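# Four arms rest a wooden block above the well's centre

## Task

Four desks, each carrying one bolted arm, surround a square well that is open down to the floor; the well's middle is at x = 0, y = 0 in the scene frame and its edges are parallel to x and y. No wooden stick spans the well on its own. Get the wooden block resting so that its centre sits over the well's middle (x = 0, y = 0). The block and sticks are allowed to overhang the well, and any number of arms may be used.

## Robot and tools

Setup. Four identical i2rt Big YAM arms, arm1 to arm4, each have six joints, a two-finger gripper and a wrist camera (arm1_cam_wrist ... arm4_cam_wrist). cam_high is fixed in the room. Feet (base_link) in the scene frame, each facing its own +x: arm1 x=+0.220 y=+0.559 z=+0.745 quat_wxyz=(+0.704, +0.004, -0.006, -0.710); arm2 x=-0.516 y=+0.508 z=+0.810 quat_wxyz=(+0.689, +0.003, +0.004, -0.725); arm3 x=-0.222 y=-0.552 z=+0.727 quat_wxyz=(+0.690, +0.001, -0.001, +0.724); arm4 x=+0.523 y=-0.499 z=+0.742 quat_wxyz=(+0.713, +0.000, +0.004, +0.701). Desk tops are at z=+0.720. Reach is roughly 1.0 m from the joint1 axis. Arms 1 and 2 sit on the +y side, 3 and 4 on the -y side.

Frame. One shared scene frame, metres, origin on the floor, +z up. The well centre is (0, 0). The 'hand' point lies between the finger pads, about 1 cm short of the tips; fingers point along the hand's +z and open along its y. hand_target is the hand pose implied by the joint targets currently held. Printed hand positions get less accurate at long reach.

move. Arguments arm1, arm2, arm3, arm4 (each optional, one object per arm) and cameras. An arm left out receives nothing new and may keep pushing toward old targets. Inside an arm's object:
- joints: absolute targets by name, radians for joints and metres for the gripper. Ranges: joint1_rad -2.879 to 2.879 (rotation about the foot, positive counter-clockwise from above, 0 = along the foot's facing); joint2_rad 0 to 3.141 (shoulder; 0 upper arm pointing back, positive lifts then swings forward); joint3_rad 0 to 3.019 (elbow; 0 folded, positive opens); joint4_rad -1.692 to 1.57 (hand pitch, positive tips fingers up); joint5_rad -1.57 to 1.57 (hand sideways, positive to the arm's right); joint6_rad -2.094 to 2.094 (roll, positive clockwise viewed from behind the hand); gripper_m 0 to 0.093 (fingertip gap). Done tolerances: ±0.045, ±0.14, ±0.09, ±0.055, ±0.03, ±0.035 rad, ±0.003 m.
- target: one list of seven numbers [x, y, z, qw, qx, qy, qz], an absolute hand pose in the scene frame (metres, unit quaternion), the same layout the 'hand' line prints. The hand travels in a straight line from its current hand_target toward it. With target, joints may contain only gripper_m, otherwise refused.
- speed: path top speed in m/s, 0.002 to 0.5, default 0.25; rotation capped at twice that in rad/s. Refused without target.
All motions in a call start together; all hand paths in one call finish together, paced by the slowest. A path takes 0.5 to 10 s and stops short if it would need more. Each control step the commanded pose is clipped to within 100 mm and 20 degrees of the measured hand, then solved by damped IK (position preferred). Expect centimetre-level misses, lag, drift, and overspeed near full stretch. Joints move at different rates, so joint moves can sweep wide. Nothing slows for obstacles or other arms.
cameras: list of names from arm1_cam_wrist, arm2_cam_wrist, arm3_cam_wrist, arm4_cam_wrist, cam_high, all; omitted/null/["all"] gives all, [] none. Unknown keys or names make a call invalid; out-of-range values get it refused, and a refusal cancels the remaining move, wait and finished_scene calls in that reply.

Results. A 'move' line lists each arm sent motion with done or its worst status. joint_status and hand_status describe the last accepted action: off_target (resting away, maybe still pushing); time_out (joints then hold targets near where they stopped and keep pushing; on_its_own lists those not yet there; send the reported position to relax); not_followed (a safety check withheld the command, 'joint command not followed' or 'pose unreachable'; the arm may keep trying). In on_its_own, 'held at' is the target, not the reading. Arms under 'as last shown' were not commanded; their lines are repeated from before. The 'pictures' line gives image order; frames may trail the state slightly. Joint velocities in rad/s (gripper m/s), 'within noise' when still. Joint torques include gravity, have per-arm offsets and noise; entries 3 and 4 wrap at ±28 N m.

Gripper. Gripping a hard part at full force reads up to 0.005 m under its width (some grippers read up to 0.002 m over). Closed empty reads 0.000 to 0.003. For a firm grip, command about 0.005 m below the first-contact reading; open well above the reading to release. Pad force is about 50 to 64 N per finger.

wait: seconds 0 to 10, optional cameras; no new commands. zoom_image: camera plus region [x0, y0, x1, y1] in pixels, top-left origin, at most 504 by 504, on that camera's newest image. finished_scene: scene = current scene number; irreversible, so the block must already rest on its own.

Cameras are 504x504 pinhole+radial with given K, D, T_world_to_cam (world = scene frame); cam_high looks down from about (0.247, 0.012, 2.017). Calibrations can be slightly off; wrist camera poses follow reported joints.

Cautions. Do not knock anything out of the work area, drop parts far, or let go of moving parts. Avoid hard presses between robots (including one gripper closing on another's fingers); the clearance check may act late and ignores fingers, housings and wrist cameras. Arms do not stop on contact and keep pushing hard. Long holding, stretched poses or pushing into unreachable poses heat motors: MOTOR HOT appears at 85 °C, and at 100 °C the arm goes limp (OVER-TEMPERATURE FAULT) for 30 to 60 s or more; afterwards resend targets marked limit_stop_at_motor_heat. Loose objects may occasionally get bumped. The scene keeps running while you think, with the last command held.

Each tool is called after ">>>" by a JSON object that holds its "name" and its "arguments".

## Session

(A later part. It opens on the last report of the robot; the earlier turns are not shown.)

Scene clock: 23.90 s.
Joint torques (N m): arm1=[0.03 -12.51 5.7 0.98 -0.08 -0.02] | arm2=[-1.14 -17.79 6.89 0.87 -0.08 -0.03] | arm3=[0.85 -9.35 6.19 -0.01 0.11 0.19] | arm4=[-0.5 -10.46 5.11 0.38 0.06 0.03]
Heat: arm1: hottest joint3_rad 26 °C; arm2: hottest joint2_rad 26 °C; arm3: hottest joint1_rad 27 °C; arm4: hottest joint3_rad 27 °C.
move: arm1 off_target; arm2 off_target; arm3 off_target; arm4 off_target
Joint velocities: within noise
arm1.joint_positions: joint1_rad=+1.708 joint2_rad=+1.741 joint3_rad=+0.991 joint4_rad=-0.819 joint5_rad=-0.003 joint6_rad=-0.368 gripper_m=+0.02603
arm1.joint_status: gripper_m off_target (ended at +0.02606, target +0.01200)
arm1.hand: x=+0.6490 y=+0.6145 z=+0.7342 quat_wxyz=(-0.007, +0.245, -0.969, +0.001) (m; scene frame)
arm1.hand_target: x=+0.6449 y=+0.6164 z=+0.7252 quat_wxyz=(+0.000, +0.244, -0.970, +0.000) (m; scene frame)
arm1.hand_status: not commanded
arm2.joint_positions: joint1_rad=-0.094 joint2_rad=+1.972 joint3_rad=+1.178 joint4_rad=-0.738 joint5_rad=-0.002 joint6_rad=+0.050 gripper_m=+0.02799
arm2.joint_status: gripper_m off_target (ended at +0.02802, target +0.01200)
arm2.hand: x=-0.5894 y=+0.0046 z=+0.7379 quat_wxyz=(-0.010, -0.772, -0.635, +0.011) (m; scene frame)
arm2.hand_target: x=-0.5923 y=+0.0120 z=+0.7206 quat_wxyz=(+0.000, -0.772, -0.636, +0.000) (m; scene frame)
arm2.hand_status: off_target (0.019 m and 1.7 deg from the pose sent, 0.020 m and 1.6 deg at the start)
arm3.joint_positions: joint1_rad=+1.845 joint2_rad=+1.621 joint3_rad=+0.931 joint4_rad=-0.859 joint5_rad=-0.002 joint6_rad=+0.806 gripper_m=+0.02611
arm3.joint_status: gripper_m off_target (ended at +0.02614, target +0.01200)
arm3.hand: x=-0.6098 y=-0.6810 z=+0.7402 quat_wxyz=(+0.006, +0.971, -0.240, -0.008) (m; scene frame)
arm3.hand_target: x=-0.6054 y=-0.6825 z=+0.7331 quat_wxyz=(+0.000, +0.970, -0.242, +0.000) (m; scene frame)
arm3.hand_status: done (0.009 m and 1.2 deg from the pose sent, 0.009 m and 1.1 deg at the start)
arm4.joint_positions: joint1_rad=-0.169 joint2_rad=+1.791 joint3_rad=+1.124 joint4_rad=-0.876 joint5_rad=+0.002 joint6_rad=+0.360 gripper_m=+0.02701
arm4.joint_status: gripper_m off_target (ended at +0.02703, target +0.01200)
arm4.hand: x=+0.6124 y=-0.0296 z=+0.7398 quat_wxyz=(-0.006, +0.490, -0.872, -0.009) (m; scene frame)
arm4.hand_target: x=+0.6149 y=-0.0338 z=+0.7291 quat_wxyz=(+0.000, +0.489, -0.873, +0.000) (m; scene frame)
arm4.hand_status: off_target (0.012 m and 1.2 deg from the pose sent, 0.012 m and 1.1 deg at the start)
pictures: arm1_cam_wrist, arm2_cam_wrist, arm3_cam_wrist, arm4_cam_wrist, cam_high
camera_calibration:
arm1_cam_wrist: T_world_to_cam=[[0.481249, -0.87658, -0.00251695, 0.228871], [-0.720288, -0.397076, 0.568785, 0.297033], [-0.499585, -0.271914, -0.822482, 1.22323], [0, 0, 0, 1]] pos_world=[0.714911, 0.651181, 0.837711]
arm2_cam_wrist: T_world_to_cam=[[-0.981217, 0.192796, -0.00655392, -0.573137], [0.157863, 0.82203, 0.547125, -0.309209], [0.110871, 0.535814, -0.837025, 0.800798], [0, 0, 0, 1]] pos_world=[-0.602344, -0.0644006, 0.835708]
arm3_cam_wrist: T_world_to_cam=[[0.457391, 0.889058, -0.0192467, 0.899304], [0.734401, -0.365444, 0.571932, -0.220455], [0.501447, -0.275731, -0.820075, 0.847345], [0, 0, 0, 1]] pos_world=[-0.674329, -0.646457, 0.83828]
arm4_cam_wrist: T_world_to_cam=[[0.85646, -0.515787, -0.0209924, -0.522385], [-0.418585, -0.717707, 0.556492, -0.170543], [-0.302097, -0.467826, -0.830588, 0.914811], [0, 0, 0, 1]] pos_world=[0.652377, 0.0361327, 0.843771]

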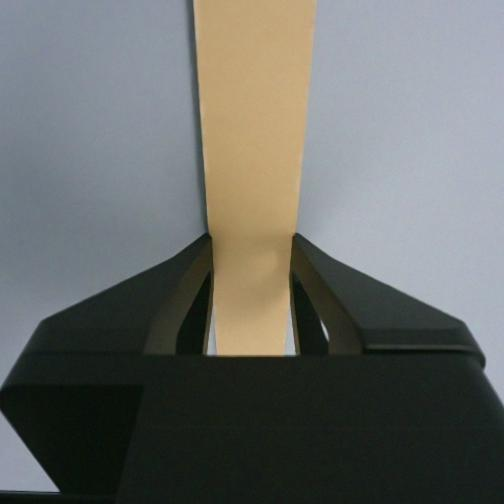

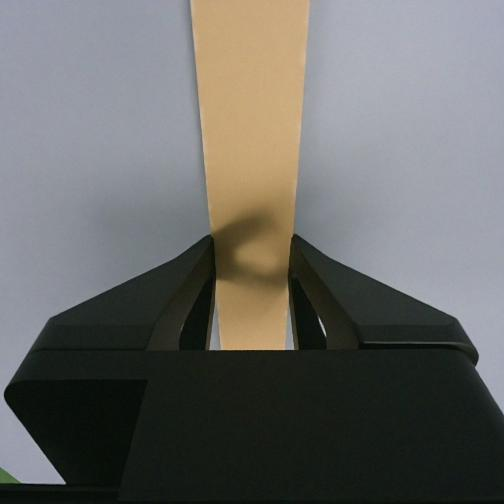

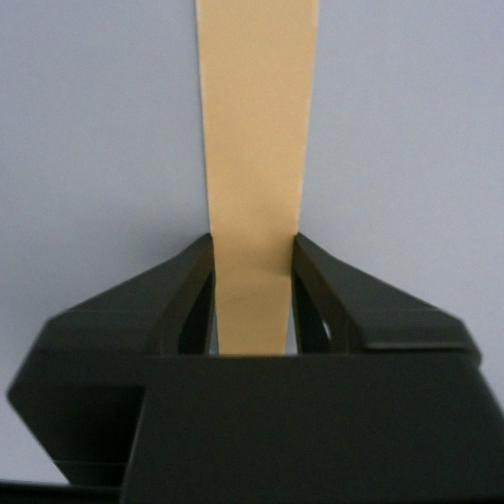

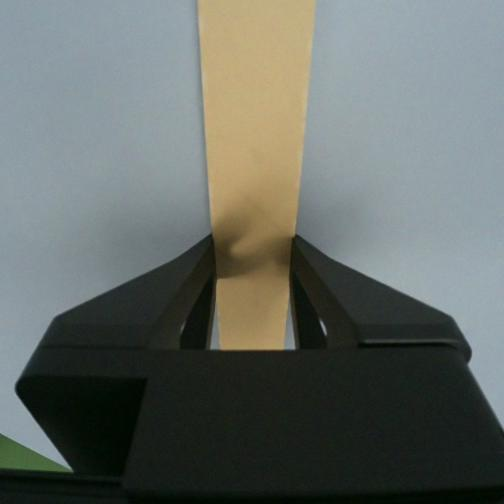

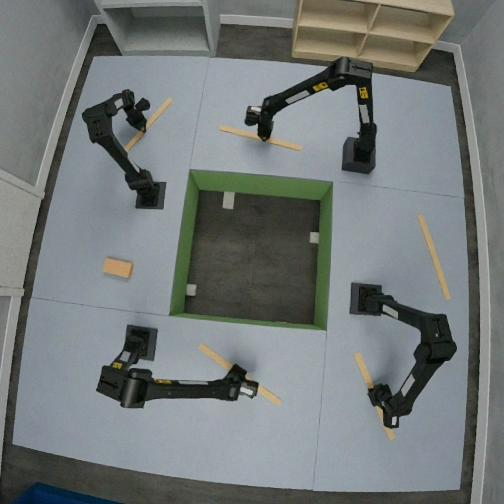

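>>> {"name": "move", "arguments": {"arm1": {"target":[0.647,0.6145,0.95,0,0.2445,-0.9697,0],"speed":0.15}, "arm2": {"target":[-0.5905,0.009,0.95,0,0.7716,0.6361,0],"speed":0.15}, "arm3": {"target":[-0.6085,-0.6825,0.95,0,0.9703,-0.2419,0],"speed":0.15}, "arm4": {"target":[0.614,-0.0315,0.95,0,0.4886,-0.8725,0],"speed":0.15}}}

Scene clock: 26.73 s.
Joint torques (N m): arm1=[-0.56 -12.81 11.64 0.23 -0.07 -0.1] | arm2=[-0.79 -19.14 13.04 -0.18 -0.04 0.08] | arm3=[0.67 -10.58 12.37 -0.4 0.09 0.17] | arm4=[-0.21 -11.58 9.81 -0.29 0.05 0.1]
Heat: arm1: hottest joint3_rad 27 °C; arm2: hottest joint3_rad 27 °C; arm3: hottest joint1_rad 27 °C; arm4: hottest joint3_rad 28 °C.
move: arm1 off_target; arm2 off_target; arm3 off_target; arm4 off_target
Joint velocities: within noise
arm1.joint_positions: joint1_rad=+1.708 joint2_rad=+1.496 joint3_rad=+1.264 joint4_rad=-1.403 joint5_rad=-0.003 joint6_rad=-0.368 gripper_m=+0.02605
arm1.joint_status: not commanded
arm1.hand: x=+0.6307 y=+0.6130 z=+0.9283 quat_wxyz=(+0.025, +0.245, -0.969, -0.002) (m; scene frame)
arm1.hand_target: x=+0.6459 y=+0.6144 z=+0.9501 quat_wxyz=(+0.000, +0.244, -0.970, +0.000) (m; scene frame)
arm1.hand_status: off_target (0.027 m and 2.9 deg from the pose sent, 0.216 m and 0.9 deg at the start)
arm2.joint_positions: joint1_rad=-0.094 joint2_rad=+1.694 joint3_rad=+1.366 joint4_rad=-1.269 joint5_rad=-0.002 joint6_rad=+0.050 gripper_m=+0.02799
arm2.joint_status: not commanded
arm2.hand: x=-0.5864 y=+0.0215 z=+0.9324 quat_wxyz=(+0.013, -0.772, -0.635, -0.013) (m; scene frame)
arm2.hand_target: x=-0.5904 y=+0.0096 z=+0.9500 quat_wxyz=(+0.000, -0.772, -0.636, +0.000) (m; scene frame)
arm2.hand_status: off_target (0.022 m and 2.1 deg from the pose sent, 0.212 m and 1.7 deg at the start)
arm3.joint_positions: joint1_rad=+1.845 joint2_rad=+1.419 joint3_rad=+1.239 joint4_rad=-1.445 joint5_rad=-0.002 joint6_rad=+0.806 gripper_m=+0.02612
arm3.joint_status: not commanded
arm3.hand: x=-0.5963 y=-0.6769 z=+0.9257 quat_wxyz=(-0.014, +0.970, -0.240, +0.023) (m; scene frame)
arm3.hand_target: x=-0.6074 y=-0.6822 z=+0.9500 quat_wxyz=(+0.000, +0.970, -0.242, +0.000) (m; scene frame)
arm3.hand_status: off_target (0.028 m and 3.1 deg from the pose sent, 0.210 m and 1.2 deg at the start)
arm4.joint_positions: joint1_rad=-0.169 joint2_rad=+1.583 joint3_rad=+1.409 joint4_rad=-1.423 joint5_rad=+0.002 joint6_rad=+0.360 gripper_m=+0.02701
arm4.joint_status: not commanded
arm4.hand: x=+0.6110 y=-0.0418 z=+0.9334 quat_wxyz=(+0.011, +0.490, -0.871, +0.012) (m; scene frame)
arm4.hand_target: x=+0.6138 y=-0.0321 z=+0.9500 quat_wxyz=(+0.000, +0.489, -0.873, +0.000) (m; scene frame)
arm4.hand_status: off_target (0.020 m and 1.9 deg from the pose sent, 0.210 m and 1.2 deg at the start)
pictures: arm1_cam_wrist, arm2_cam_wrist, arm3_cam_wrist, arm4_cam_wrist, cam_high
camera_calibration:
arm1_cam_wrist: T_world_to_cam=[[0.480069, -0.876833, -0.0264283, 0.259891], [-0.681761, -0.391886, 0.61776, 0.0999935], [-0.552029, -0.27855, -0.785922, 1.37656], [0, 0, 0, 1]] pos_world=[0.703305, 0.650506, 1.02696]
arm2_cam_wrist: T_world_to_cam=[[-0.981144, 0.19325, -0.00317237, -0.57525], [0.152568, 0.78447, 0.601108, -0.482644], [0.118653, 0.589289, -0.799162, 0.922364], [0, 0, 0, 1]] pos_world=[-0.600208, -0.053753, 1.02541]
arm3_cam_wrist: T_world_to_cam=[[0.457066, 0.888774, 0.0342263, 0.843137], [0.69222, -0.379621, 0.613775, -0.40849], [0.558501, -0.256843, -0.788739, 1.0116], [0, 0, 0, 1]] pos_world=[-0.667581, -0.644608, 1.01975]
arm4_cam_wrist: T_world_to_cam=[[0.856453, -0.516219, -0.00249403, -0.540672], [-0.412793, -0.687746, 0.597166, -0.327727], [-0.309984, -0.510415, -0.802114, 1.04594], [0, 0, 0, 1]] pos_world=[0.652002, 0.0293682, 1.03332]

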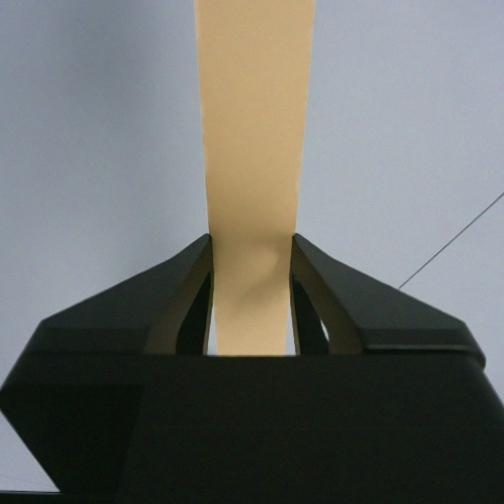

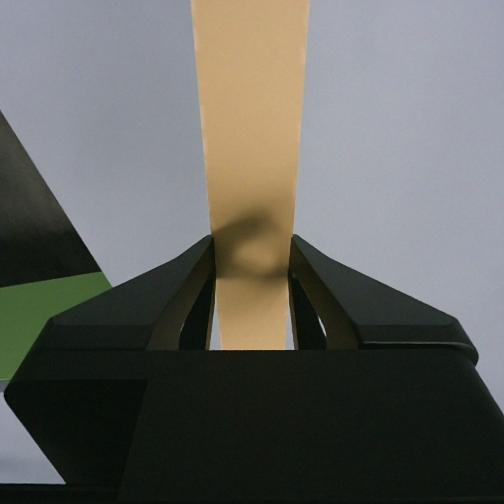

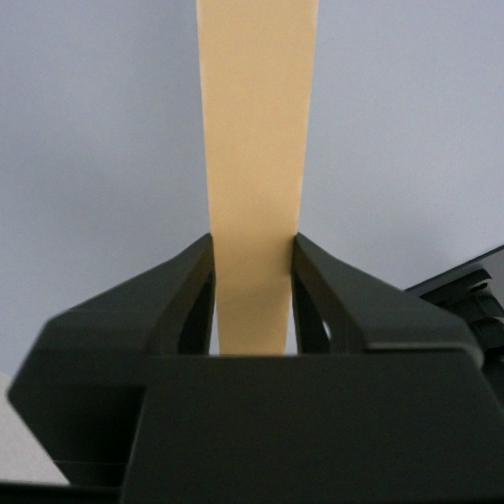

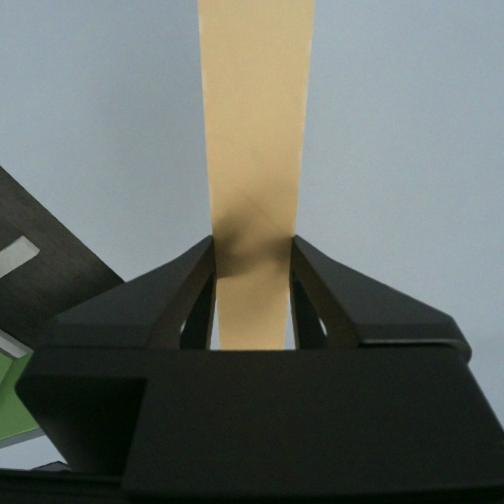

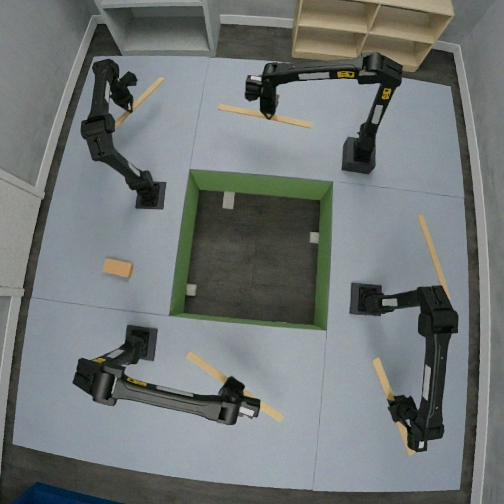

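>>> {"name": "move", "arguments": {"arm1": {"joints":{"joint6_rad":-1.4}}, "arm2": {"target":[-0.52,0.06,0.96,0,0,1,0],"speed":0.2}, "arm3": {"joints":{"joint6_rad":-1.4}}, "arm4": {"target":[0.52,-0.06,0.96,0,1,0,0],"speed":0.2}}}

Scene clock: 37.77 s.
Joint torques (N m): arm1=[-0.56 -12.69 11.59 0.16 -0.12 -0.23] | arm2=[0.15 -17.85 9.06 0.29 -0.1 -0.03] | arm3=[0.67 -10.4 12.33 -0.5 -0.09 -0.03] | arm4=[0.38 -11.05 6.82 -0.31 -0.11 -0.1]
Heat: arm1: hottest joint3_rad 29 °C; arm2: hottest joint2_rad 27 °C; arm3: hottest joint1_rad 27 °C; arm4: hottest joint3_rad 28 °C.
move: arm1 done; arm2 done; arm3 done; arm4 done
Joint velocities: within noise
arm1.joint_positions: joint1_rad=+1.708 joint2_rad=+1.496 joint3_rad=+1.264 joint4_rad=-1.403 joint5_rad=-0.003 joint6_rad=-1.389 gripper_m=+0.02605
arm1.joint_status: all done
arm1.hand: x=+0.6307 y=+0.6130 z=+0.9283 quat_wxyz=(+0.021, +0.688, -0.726, -0.014) (m; scene frame)
arm1.hand_target: x=+0.6460 y=+0.6144 z=+0.9501 quat_wxyz=(+0.000, +0.691, -0.723, +0.000) (m; scene frame)
arm1.hand_status: not commanded
arm2.joint_positions: joint1_rad=+0.031 joint2_rad=+1.558 joint3_rad=+1.255 joint4_rad=-1.269 joint5_rad=-0.002 joint6_rad=-1.568 gripper_m=+0.02799
arm2.joint_status: not commanded
arm2.hand: x=-0.5246 y=+0.0578 z=+0.9538 quat_wxyz=(+0.000, -0.011, -1.000, -0.006) (m; scene frame)
arm2.hand_target: x=-0.5201 y=+0.0599 z=+0.9599 quat_wxyz=(+0.000, +0.000, -1.000, +0.000) (m; scene frame)
arm2.hand_status: done (0.008 m and 1.4 deg from the pose sent, 0.082 m and 101.1 deg at the start)
arm3.joint_positions: joint1_rad=+1.845 joint2_rad=+1.419 joint3_rad=+1.239 joint4_rad=-1.445 joint5_rad=-0.002 joint6_rad=-1.387 gripper_m=+0.02614
arm3.joint_status: all done
arm3.hand: x=-0.5963 y=-0.6769 z=+0.9257 quat_wxyz=(+0.014, +0.656, +0.754, +0.023) (m; scene frame)
arm3.hand_target: x=-0.6075 y=-0.6822 z=+0.9500 quat_wxyz=(+0.000, +0.650, +0.760, +0.000) (m; scene frame)
arm3.hand_status: not commanded
arm4.joint_positions: joint1_rad=+0.024 joint2_rad=+1.497 joint3_rad=+1.367 joint4_rad=-1.435 joint5_rad=+0.004 joint6_rad=-1.544 gripper_m=+0.02702
arm4.joint_status: not commanded
arm4.hand: x=+0.5228 y=-0.0559 z=+0.9550 quat_wxyz=(+0.000, +1.000, -0.010, -0.001) (m; scene frame)
arm4.hand_target: x=+0.5201 y=-0.0599 z=+0.9599 quat_wxyz=(+0.000, +1.000, +0.000, +0.000) (m; scene frame)
arm4.hand_status: done (0.007 m and 1.1 deg from the pose sent, 0.097 m and 121.3 deg at the start)
pictures: arm1_cam_wrist, arm2_cam_wrist, arm3_cam_wrist, arm4_cam_wrist, cam_high
camera_calibration:
arm1_cam_wrist: T_world_to_cam=[[0.997138, -0.0477392, -0.0586219, -0.544563], [-0.00423802, -0.809486, 0.587124, -0.042944], [-0.0754825, -0.585195, -0.807372, 1.28391], [0, 0, 0, 1]] pos_world=[0.639736, 0.690578, 1.02988]
arm2_cam_wrist: T_world_to_cam=[[-0.0216961, -0.99961, -0.0175704, 0.0644103], [-0.820444, 0.00775889, 0.571674, -0.970865], [-0.571315, 0.0268186, -0.820292, 0.601436], [0, 0, 0, 1]] pos_world=[-0.451534, 0.0557883, 1.0495]
arm3_cam_wrist: T_world_to_cam=[[-0.98766, -0.145371, -0.0582711, -0.632737], [-0.151555, 0.79333, 0.589626, -0.095378], [-0.0394861, 0.591181, -0.805571, 1.24456], [0, 0, 0, 1]] pos_world=[-0.590241, -0.752078, 1.02195]
arm4_cam_wrist: T_world_to_cam=[[0.016099, 0.999796, -0.0122064, 0.0608936], [0.821087, -0.00625287, 0.570769, -0.968578], [0.570576, -0.0192113, -0.82102, 0.613799], [0, 0, 0, 1]] pos_world=[0.444088, -0.0551457, 1.05752]

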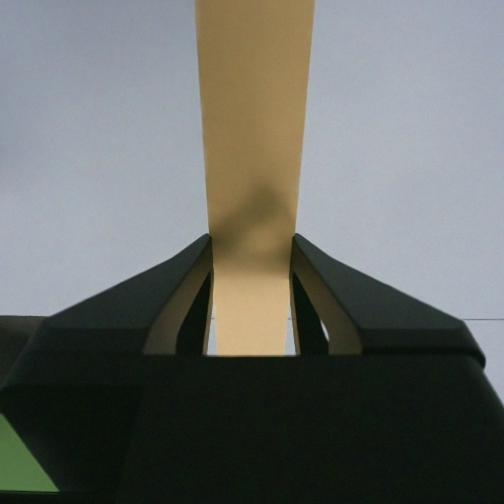

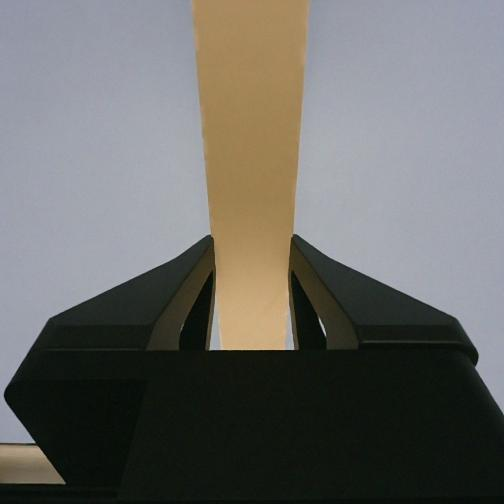

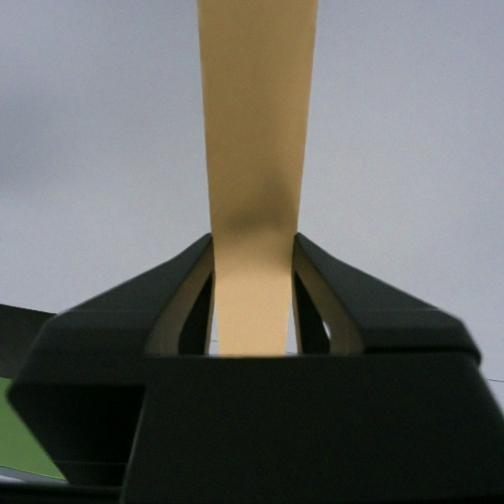

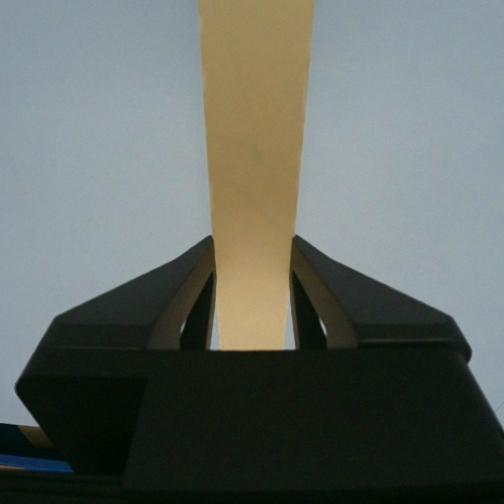

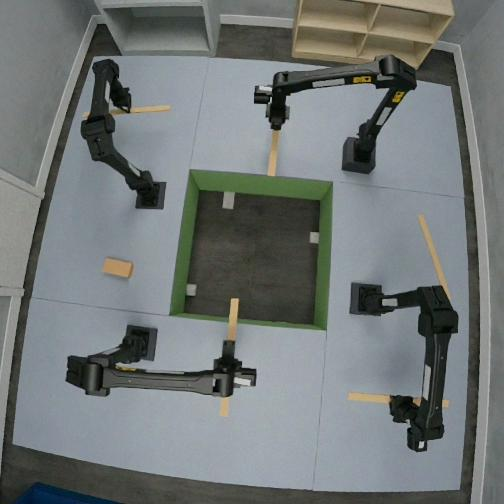

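>>> {"name": "move", "arguments": {"arm1": {"joints":{"joint1_rad":-0.477}}, "arm3": {"joints":{"joint1_rad":-0.55}}}}

>>> {"name": "move", "arguments": {"arm1": {"joints":{"joint6_rad":-0.55}}, "arm3": {"joints":{"joint6_rad":-0.5}}}}

Scene clock: 40.43 s.
Joint torques (N m): arm1=[0.09 -13.04 10.51 0.16 -0.15 -0.23] | arm2=[0.38 -17.49 9.24 0.42 -0.1 -0.04] | arm3=[0.38 -10.46 11.33 -0.43 -0.14 -0.02] | arm4=[0.44 -10.99 6.78 -0.27 -0.11 -0.08]
Heat: arm1: hottest joint3_rad 29 °C; arm2: hottest joint2_rad 27 °C; arm3: hottest joint1_rad 27 °C; arm4: hottest joint3_rad 29 °C.
move: arm1 done; arm3 done
Joint velocities: within noise
arm1.joint_positions: joint1_rad=-0.477 joint2_rad=+1.496 joint3_rad=+1.279 joint4_rad=-1.404 joint5_rad=-0.002 joint6_rad=-1.390 gripper_m=+0.02605
arm1.joint_status: all done
arm1.hand: x=+0.0200 y=+0.1866 z=+0.9260 quat_wxyz=(-0.012, -0.327, -0.945, -0.026) (m; scene frame)
arm1.hand_target: x=+0.0151 y=+0.1771 z=+0.9421 quat_wxyz=(-0.010, -0.322, -0.947, -0.008) (m; scene frame)
arm1.hand_status: not commanded
arm2.joint_positions: joint1_rad=+0.031 joint2_rad=+1.558 joint3_rad=+1.255 joint4_rad=-1.269 joint5_rad=-0.002 joint6_rad=-1.569 gripper_m=+0.02799
arm2.joint_status: not commanded
arm2.hand: x=-0.5246 y=+0.0579 z=+0.9537 quat_wxyz=(+0.000, -0.010, -1.000, -0.006) (m; scene frame)
arm2.hand_target: x=-0.5201 y=+0.0600 z=+0.9599 quat_wxyz=(+0.000, +0.000, -1.000, +0.000) (m; scene frame)
arm2.hand_status: not commanded
arm3.joint_positions: joint1_rad=-0.551 joint2_rad=+1.419 joint3_rad=+1.253 joint4_rad=-1.445 joint5_rad=-0.001 joint6_rad=-1.388 gripper_m=+0.02614
arm3.joint_status: all done
arm3.hand: x=-0.0301 y=-0.2036 z=+0.9318 quat_wxyz=(+0.019, +0.942, -0.336, -0.004) (m; scene frame)
arm3.hand_target: x=-0.0267 y=-0.1962 z=+0.9511 quat_wxyz=(-0.002, +0.944, -0.330, -0.001) (m; scene frame)
arm3.hand_status: not commanded
arm4.joint_positions: joint1_rad=+0.024 joint2_rad=+1.497 joint3_rad=+1.367 joint4_rad=-1.436 joint5_rad=+0.004 joint6_rad=-1.545 gripper_m=+0.02702
arm4.joint_status: not commanded
arm4.hand: x=+0.5228 y=-0.0560 z=+0.9550 quat_wxyz=(+0.000, +1.000, -0.010, -0.001) (m; scene frame)
arm4.hand_target: x=+0.5201 y=-0.0600 z=+0.9599 quat_wxyz=(+0.000, +1.000, +0.000, +0.000) (m; scene frame)
arm4.hand_status: not commanded
pictures: arm1_cam_wrist, arm2_cam_wrist, arm3_cam_wrist, arm4_cam_wrist, cam_high
camera_calibration:
arm1_cam_wrist: T_world_to_cam=[[-0.612015, -0.788132, -0.0654685, 0.220694], [-0.669415, 0.472186, 0.573519, -0.602629], [-0.421095, 0.394828, -0.816572, 0.81894], [0, 0, 0, 1]] pos_world=[0.0765102, 0.135149, 1.02879]
arm2_cam_wrist: T_world_to_cam=[[-0.0209884, -0.999618, -0.0179562, 0.0652325], [-0.820458, 0.00695788, 0.571664, -0.97076], [-0.571321, 0.0267306, -0.820291, 0.601352], [0, 0, 0, 1]] pos_world=[-0.451534, 0.0558875, 1.0494]
arm3_cam_wrist: T_world_to_cam=[[0.626435, 0.778314, -0.0425053, 0.217639], [0.645952, -0.487835, 0.587166, -0.623194], [0.436264, -0.395277, -0.80835, 0.808145], [0, 0, 0, 1]] pos_world=[-0.0863484, -0.153966, 1.02843]
arm4_cam_wrist: T_world_to_cam=[[0.0157487, 0.999797, -0.0125791, 0.0615433], [0.821093, -0.00575257, 0.570765, -0.968551], [0.570577, -0.0193174, -0.821017, 0.613788], [0, 0, 0, 1]] pos_world=[0.444088, -0.0552457, 1.05752]

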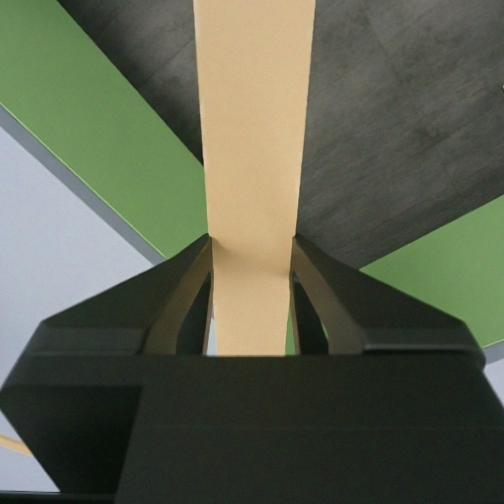

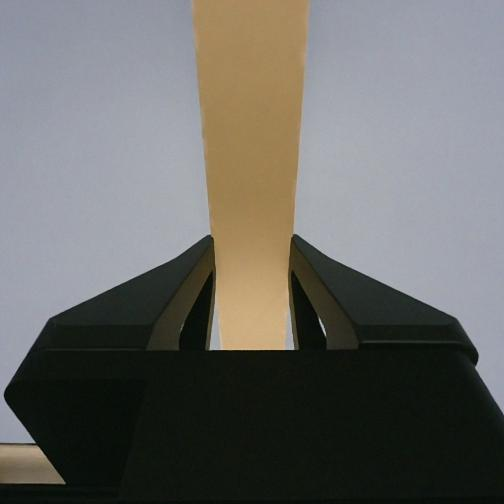

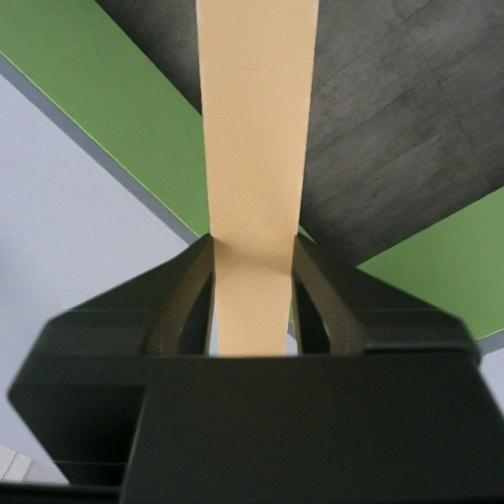

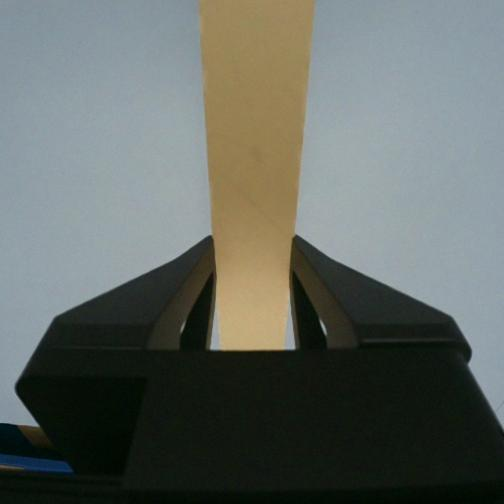

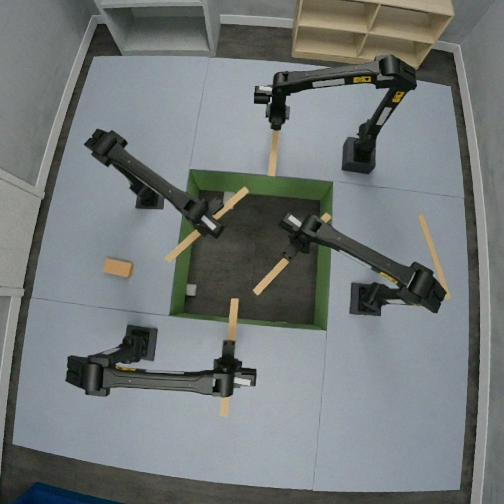

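Scene clock: 41.97 s.
Joint torques (N m): arm1=[-0.09 -13.1 10.56 0.2 -0.12 0.01] | arm2=[0.09 -17.26 9.2 0.17 -0.11 -0.07] | arm3=[0.32 -10.52 11.38 -0.39 -0.1 0.19] | arm4=[0.32 -10.99 6.8 -0.32 -0.13 -0.07]
Heat: arm1: hottest joint3_rad 30 °C; arm2: hottest joint2_rad 27 °C; arm3: hottest joint1_rad 27 °C; arm4: hottest joint3_rad 29 °C.
move: arm1 done; arm3 done
Joint velocities: within noise
arm1.joint_positions: joint1_rad=-0.477 joint2_rad=+1.496 joint3_rad=+1.279 joint4_rad=-1.404 joint5_rad=-0.002 joint6_rad=-0.561 gripper_m=+0.02605
arm1.joint_status: all done
arm1.hand: x=+0.0200 y=+0.1866 z=+0.9260 quat_wxyz=(-0.001, -0.680, -0.733, -0.028) (m; scene frame)
arm1.hand_target: x=+0.0151 y=+0.1771 z=+0.9421 quat_wxyz=(-0.006, -0.684, -0.729, -0.011) (m; scene frame)
arm1.hand_status: not commanded
arm2, arm4: as last shown
arm3.joint_positions: joint1_rad=-0.551 joint2_rad=+1.419 joint3_rad=+1.253 joint4_rad=-1.445 joint5_rad=-0.001 joint6_rad=-0.513 gripper_m=+0.02613
arm3.joint_status: all done
arm3.hand: x=-0.0301 y=-0.2036 z=+0.9318 quat_wxyz=(+0.019, +0.710, -0.703, +0.005) (m; scene frame)
arm3.hand_target: x=-0.0267 y=-0.1962 z=+0.9511 quat_wxyz=(-0.001, +0.706, -0.708, -0.002) (m; scene frame)
arm3.hand_status: not commanded
arm4.hand: x=+0.5228 y=-0.0560 z=+0.9550 quat_wxyz=(+0.000, +1.000, -0.009, -0.001) (m; scene frame)
pictures: arm1_cam_wrist, arm2_cam_wrist, arm3_cam_wrist, arm4_cam_wrist, cam_high
camera_calibration:
arm1_cam_wrist: T_world_to_cam=[[-0.995439, -0.0800648, -0.0518782, 0.0835544], [-0.0950744, 0.787432, 0.609025, -0.705776], [-0.00791088, 0.611179, -0.791453, 0.746975], [0, 0, 0, 1]] pos_world=[0.0219813, 0.105905, 1.02536]
arm2_cam_wrist: T_world_to_cam=[[-0.0209884, -0.999618, -0.0179562, 0.0652325], [-0.820458, 0.00695788, 0.571664, -0.97076], [-0.571321, 0.0267306, -0.820291, 0.601352], [0, 0, 0, 1]] pos_world=[-0.451534, 0.0558875, 1.0494]
arm3_cam_wrist: T_world_to_cam=[[0.999532, 0.0180024, -0.0247397, 0.0574885], [0.0293537, -0.792326, 0.609392, -0.724416], [-0.00863141, -0.609832, -0.792483, 0.736291], [0, 0, 0, 1]] pos_world=[-0.0298421, -0.125995, 1.02637]
arm4_cam_wrist: T_world_to_cam=[[0.0153884, 0.999802, -0.0125905, 0.0618165], [0.821098, -0.00545029, 0.570762, -0.968533], [0.57058, -0.0191211, -0.821019, 0.613797], [0, 0, 0, 1]] pos_world=[0.444088, -0.0553466, 1.05752]

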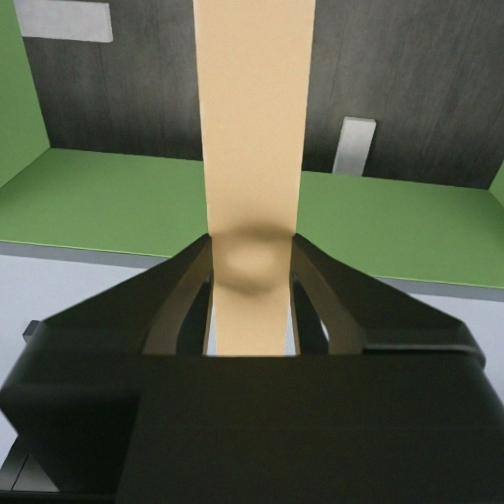

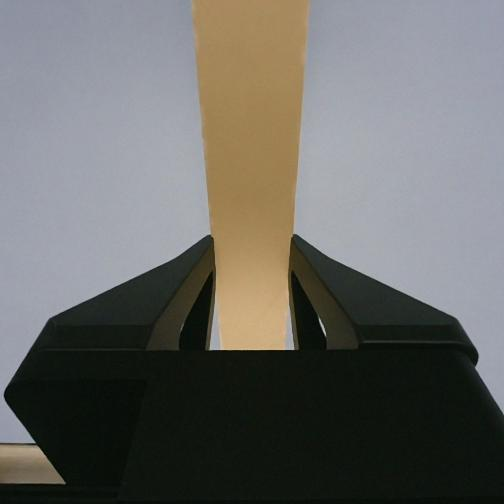

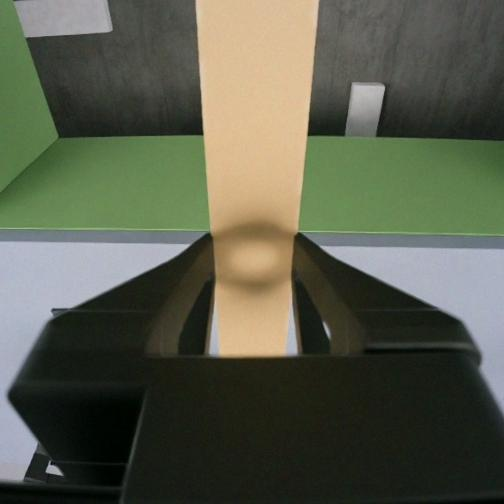

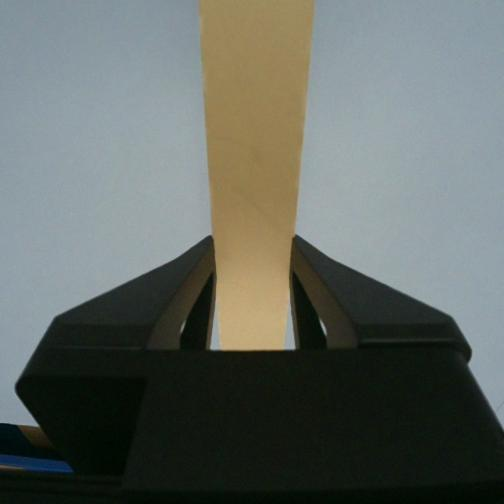

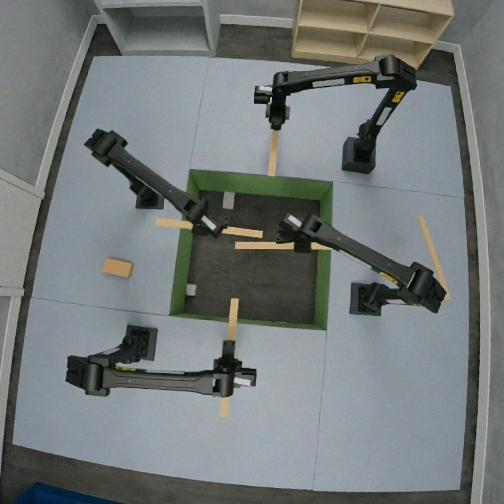

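>>> {"name": "zoom_image", "arguments": {"camera": "cam_high", "region": [140, 180, 350, 350]}}

Scaled by 2.400 from the camera's 504x504 image, which has a finer 720x720 frame.

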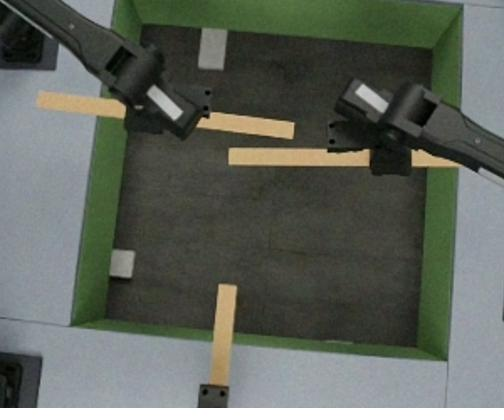

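>>> {"name": "move", "arguments": {"arm3": {"target":[-0.028,-0.20,0.812,-0.0862,0.7018,-0.7018,-0.0862],"speed":0.1}}}

Scene clock: 45.50 s.
Joint torques (N m): arm1=[-0.03 -13.1 10.56 0.2 -0.12 0.02] | arm2=[0.79 -17.67 9.09 0.55 -0.12 -0.01] | arm3=[-0.38 -9.05 7.72 0.84 -0.25 -0.01] | arm4=[0.44 -10.99 6.76 -0.29 -0.12 -0.07]
Heat: arm1: hottest joint3_rad 30 °C; arm2: hottest joint2_rad 27 °C; arm3: hottest joint3_rad 28 °C; arm4: hottest joint3_rad 29 °C.
move: arm3 done
Joint velocities: within noise
arm1, arm2, arm4: as last shown
arm3.joint_positions: joint1_rad=-0.598 joint2_rad=+1.395 joint3_rad=+0.866 joint4_rad=-0.860 joint5_rad=-0.125 joint6_rad=-0.532 gripper_m=+0.02613
arm3.joint_status: not commanded
arm3.hand: x=-0.0329 y=-0.2026 z=+0.8077 quat_wxyz=(-0.074, +0.700, -0.705, -0.083) (m; scene frame)
arm3.hand_target: x=-0.0280 y=-0.2001 z=+0.8120 quat_wxyz=(-0.086, +0.702, -0.702, -0.086) (m; scene frame)
arm3.hand_status: done (0.007 m and 1.5 deg from the pose sent, 0.120 m and 16.0 deg at the start)
pictures: arm1_cam_wrist, arm2_cam_wrist, arm3_cam_wrist, arm4_cam_wrist, cam_high
camera_calibration:
arm1_cam_wrist: T_world_to_cam=[[-0.99548, -0.0795592, -0.0518614, 0.0834842], [-0.0946642, 0.787484, 0.609021, -0.705787], [-0.00761321, 0.611178, -0.791457, 0.746972], [0, 0, 0, 1]] pos_world=[0.021981, 0.105905, 1.02536]
arm2_cam_wrist: T_world_to_cam=[[-0.0209884, -0.999618, -0.0179562, 0.0652325], [-0.820458, 0.00695788, 0.571664, -0.97076], [-0.571321, 0.0267306, -0.820291, 0.601352], [0, 0, 0, 1]] pos_world=[-0.451534, 0.0558875, 1.0494]
arm3_cam_wrist: T_world_to_cam=[[0.999872, 0.00426599, -0.0153951, 0.0468455], [0.00993197, -0.920803, 0.389901, -0.497312], [-0.0125126, -0.390004, -0.920728, 0.786454], [0, 0, 0, 1]] pos_world=[-0.0320597, -0.151406, 0.918734]
arm4_cam_wrist: T_world_to_cam=[[0.0153884, 0.999802, -0.0125905, 0.0618165], [0.821098, -0.00545029, 0.570762, -0.968533], [0.57058, -0.0191211, -0.821019, 0.613797], [0, 0, 0, 1]] pos_world=[0.444088, -0.0553466, 1.05752]

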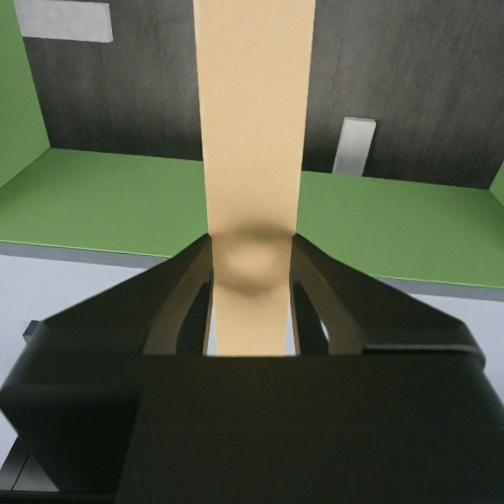

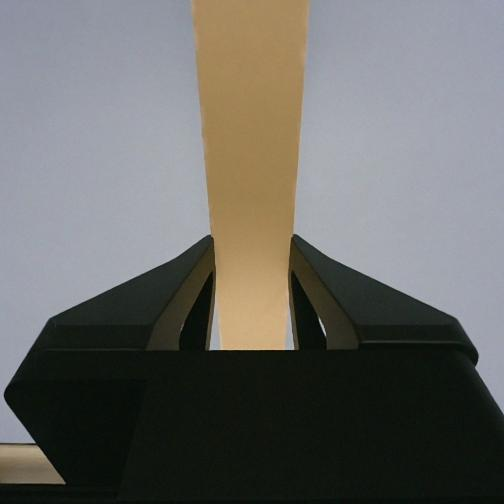

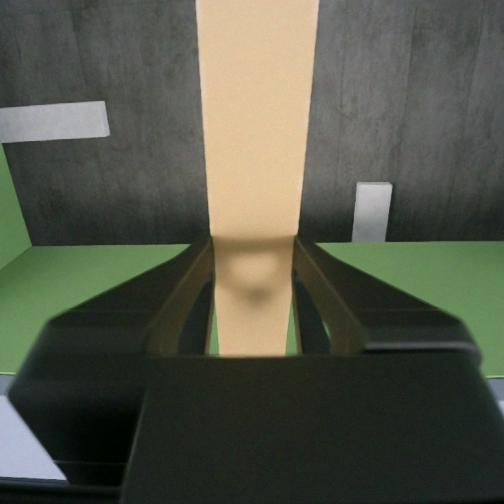

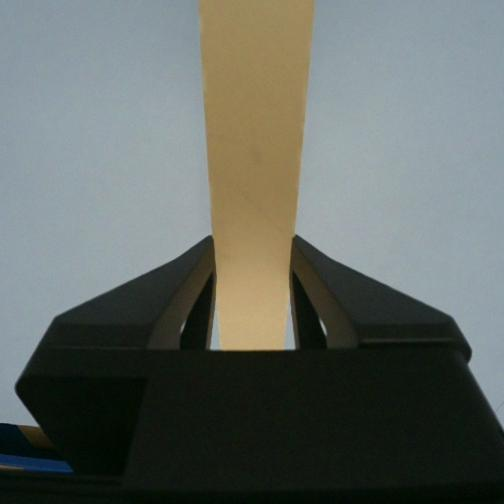

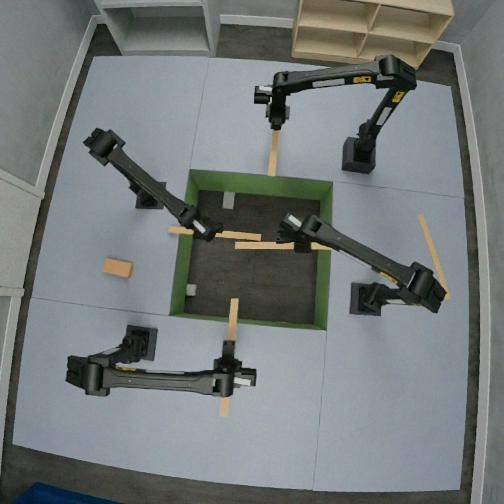

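>>> {"name": "zoom_image", "arguments": {"camera": "cam_high", "region": [150, 190, 290, 290]}}

Scaled by 3.600 from the camera's 504x504 image, which has a finer 720x720 frame.

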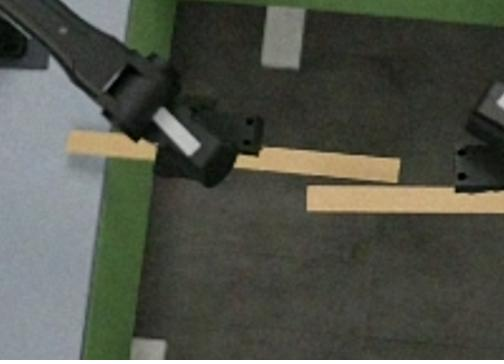

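>>> {"name": "move", "arguments": {"arm3": {"target":[-0.026,-0.170,0.800,-0.0872,0.7172,-0.6854,-0.0912],"speed":0.08}, "cameras": ["cam_high","arm3_cam_wrist"]}}

>>> {"name": "zoom_image", "arguments": {"camera": "cam_high", "region": [150, 190, 290, 290]}}

Scene clock: 48.77 s.
Joint torques (N m): arm1=[-0.03 -13.16 10.56 0.2 -0.12 0.01] | arm2=[-0.32 -17.03 9.18 0.35 -0.1 -0.06] | arm3=[0.85 -8.59 11 0.84 -0.24 -0.03] | arm4=[0.38 -10.87 6.78 -0.28 -0.12 -0.07]
Heat: arm1: hottest joint3_rad 31 °C; arm2: hottest joint2_rad 27 °C; arm3: hottest joint3_rad 28 °C; arm4: hottest joint3_rad 29 °C.
move: arm3 off_target
Joint velocities: within noise
arm1, arm2, arm4: as last shown
arm3.joint_positions: joint1_rad=-0.584 joint2_rad=+1.461 joint3_rad=+0.869 joint4_rad=-0.821 joint5_rad=-0.133 joint6_rad=-0.546 gripper_m=+0.02613
arm3.joint_status: not commanded
arm3.hand: x=-0.0359 y=-0.1936 z=+0.7853 quat_wxyz=(-0.061, +0.711, -0.696, -0.084) (m; scene frame)
arm3.hand_target: x=-0.0266 y=-0.1710 z=+0.8006 quat_wxyz=(-0.087, +0.717, -0.685, -0.091) (m; scene frame)
arm3.hand_status: off_target (0.029 m and 3.4 deg from the pose sent, 0.034 m and 3.4 deg at the start)
pictures: arm3_cam_wrist, cam_high
camera_calibration:
arm3_cam_wrist: T_world_to_cam=[[0.998931, 0.0332287, -0.0321465, 0.0681775], [0.0434062, -0.913459, 0.404608, -0.489156], [-0.01592, -0.405571, -0.913925, 0.76096], [0, 0, 0, 1]] pos_world=[-0.0347578, -0.140466, 0.895568]

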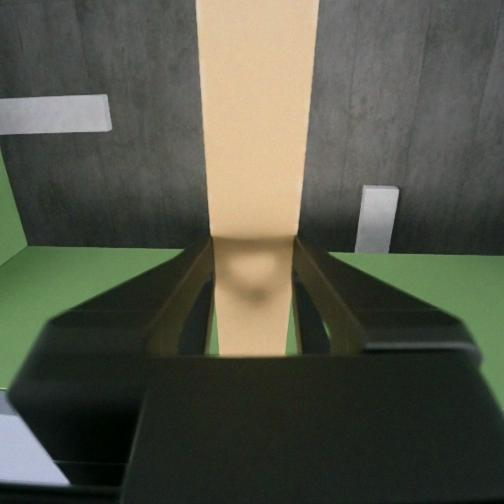

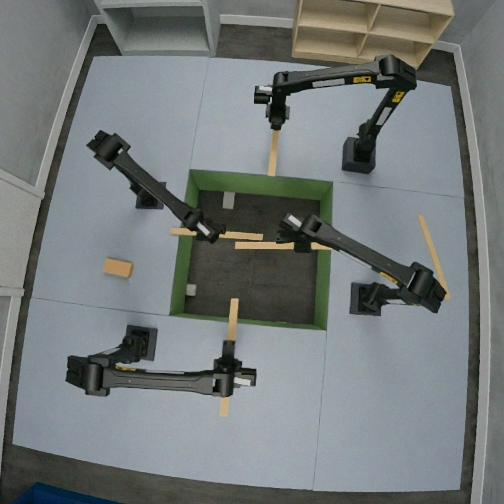

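Scaled by 3.600 from the camera's 504x504 image, which has a finer 720x720 frame.

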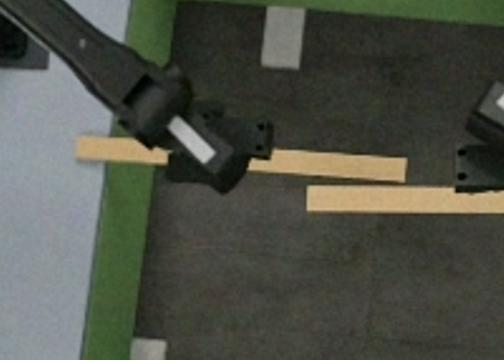

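>>> {"name": "move", "arguments": {"arm3": {"target":[-0.022,-0.150,0.822,-0.0872,0.7172,-0.6854,-0.0912],"speed":0.08}, "cameras": ["cam_high","arm3_cam_wrist"]}}

>>> {"name": "zoom_image", "arguments": {"camera": "cam_high", "region": [150, 190, 290, 290]}}

Scene clock: 50.17 s.
Joint torques (N m): arm1=[-0.03 -13.1 10.55 0.2 -0.12 0.01] | arm2=[0.21 -17.2 9.24 0.43 -0.11 -0.01] | arm3=[0.91 -8.82 11.56 -0.02 -0.12 0.11] | arm4=[0.56 -10.99 6.8 -0.29 -0.11 -0.08]
Heat: arm1: hottest joint3_rad 31 °C; arm2: hottest joint2_rad 27 °C; arm3: hottest joint3_rad 28 °C; arm4: hottest joint3_rad 29 °C.
move: arm3 off_target
Joint velocities: within noise
arm1, arm2, arm4: as last shown
arm3.joint_positions: joint1_rad=-0.568 joint2_rad=+1.475 joint3_rad=+0.952 joint4_rad=-0.862 joint5_rad=-0.133 joint6_rad=-0.546 gripper_m=+0.02613
arm3.joint_status: not commanded
arm3.hand: x=-0.0284 y=-0.1679 z=+0.8085 quat_wxyz=(-0.074, +0.716, -0.689, -0.088) (m; scene frame)
arm3.hand_target: x=-0.0224 y=-0.1506 z=+0.8223 quat_wxyz=(-0.088, +0.717, -0.685, -0.091) (m; scene frame)
arm3.hand_status: off_target (0.023 m and 1.6 deg from the pose sent, 0.059 m and 3.4 deg at the start)
pictures: arm3_cam_wrist, cam_high
camera_calibration:
arm3_cam_wrist: T_world_to_cam=[[0.998619, 0.0497702, -0.01684, 0.0510007], [0.0524235, -0.9223, 0.382903, -0.459108], [0.00352554, -0.383256, -0.923635, 0.804832], [0, 0, 0, 1]] pos_world=[-0.0296996, -0.117516, 0.920024]

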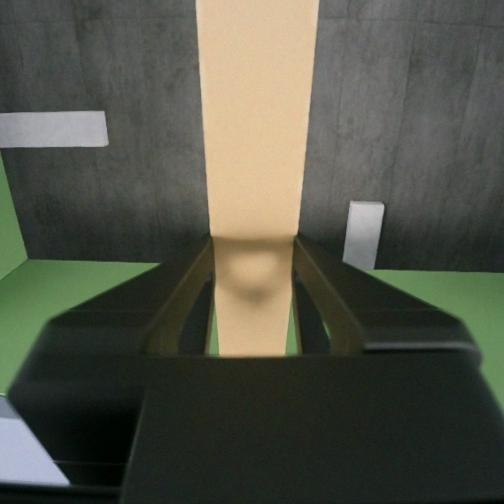

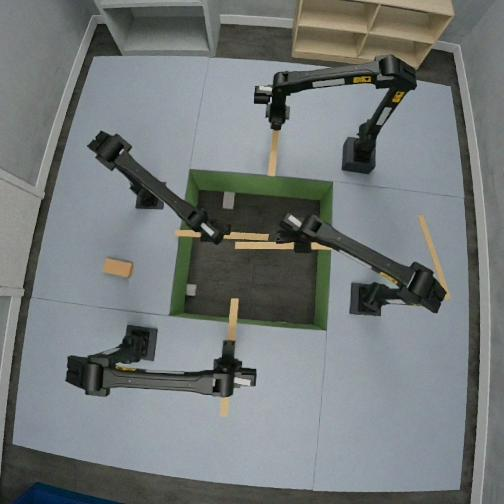

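Scaled by 3.600 from the camera's 504x504 image, which has a finer 720x720 frame.

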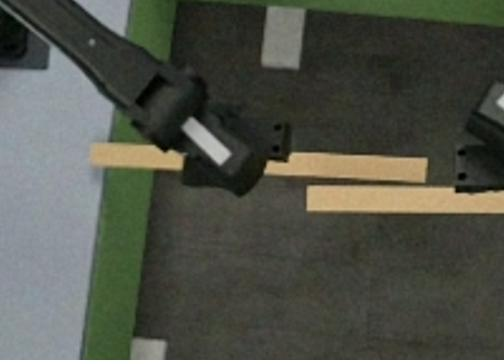

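>>> {"name": "move", "arguments": {"arm3": {"target":[-0.030,-0.151,0.809,-0.0872,0.7172,-0.6854,-0.0912],"speed":0.08}, "cameras": ["cam_high","arm3_cam_wrist"]}}

>>> {"name": "zoom_image", "arguments": {"camera": "cam_high", "region": [150, 190, 290, 290]}}

Scene clock: 51.57 s.
Joint torques (N m): arm1=[-0.03 -13.16 10.55 0.2 -0.12 0.01] | arm2=[0.09 -17.55 9.14 0.38 -0.13 0.01] | arm3=[0.91 -8.88 9.05 0.83 -0.07 0.19] | arm4=[0.26 -10.99 6.76 -0.28 -0.11 -0.08]
Heat: arm1: hottest joint3_rad 31 °C; arm2: hottest joint2_rad 28 °C; arm3: hottest joint3_rad 28 °C; arm4: hottest joint3_rad 29 °C.
move: arm3 off_target
Joint velocities: within noise
arm1, arm2, arm4: as last shown
arm3.joint_positions: joint1_rad=-0.552 joint2_rad=+1.482 joint3_rad=+0.952 joint4_rad=-0.846 joint5_rad=-0.131 joint6_rad=-0.541 gripper_m=+0.02613
arm3.joint_status: not commanded
arm3.hand: x=-0.0326 y=-0.1619 z=+0.8064 quat_wxyz=(-0.078, +0.719, -0.684, -0.089) (m; scene frame)
arm3.hand_target: x=-0.0302 y=-0.1512 z=+0.8091 quat_wxyz=(-0.087, +0.717, -0.685, -0.091) (m; scene frame)
arm3.hand_status: off_target (0.011 m and 1.1 deg from the pose sent, 0.017 m and 1.6 deg at the start)
pictures: arm3_cam_wrist, cam_high
camera_calibration:
arm3_cam_wrist: T_world_to_cam=[[0.998115, 0.0602832, -0.0115024, 0.0522384], [0.0601707, -0.924372, 0.376716, -0.447612], [0.0120771, -0.376698, -0.926257, 0.808617], [0, 0, 0, 1]] pos_world=[-0.0349726, -0.112305, 0.918211]

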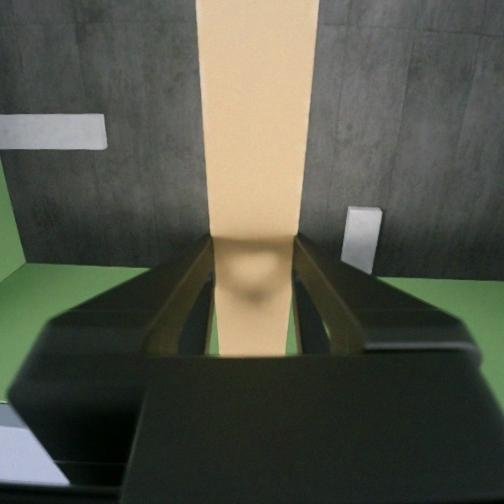

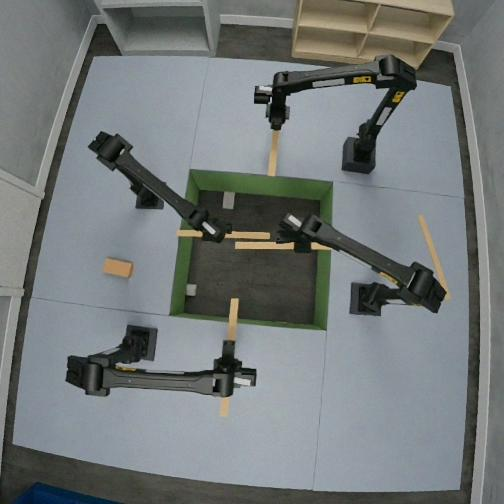

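Scaled by 3.600 from the camera's 504x504 image, which has a finer 720x720 frame.

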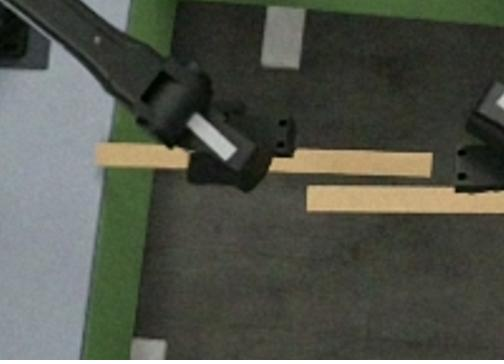

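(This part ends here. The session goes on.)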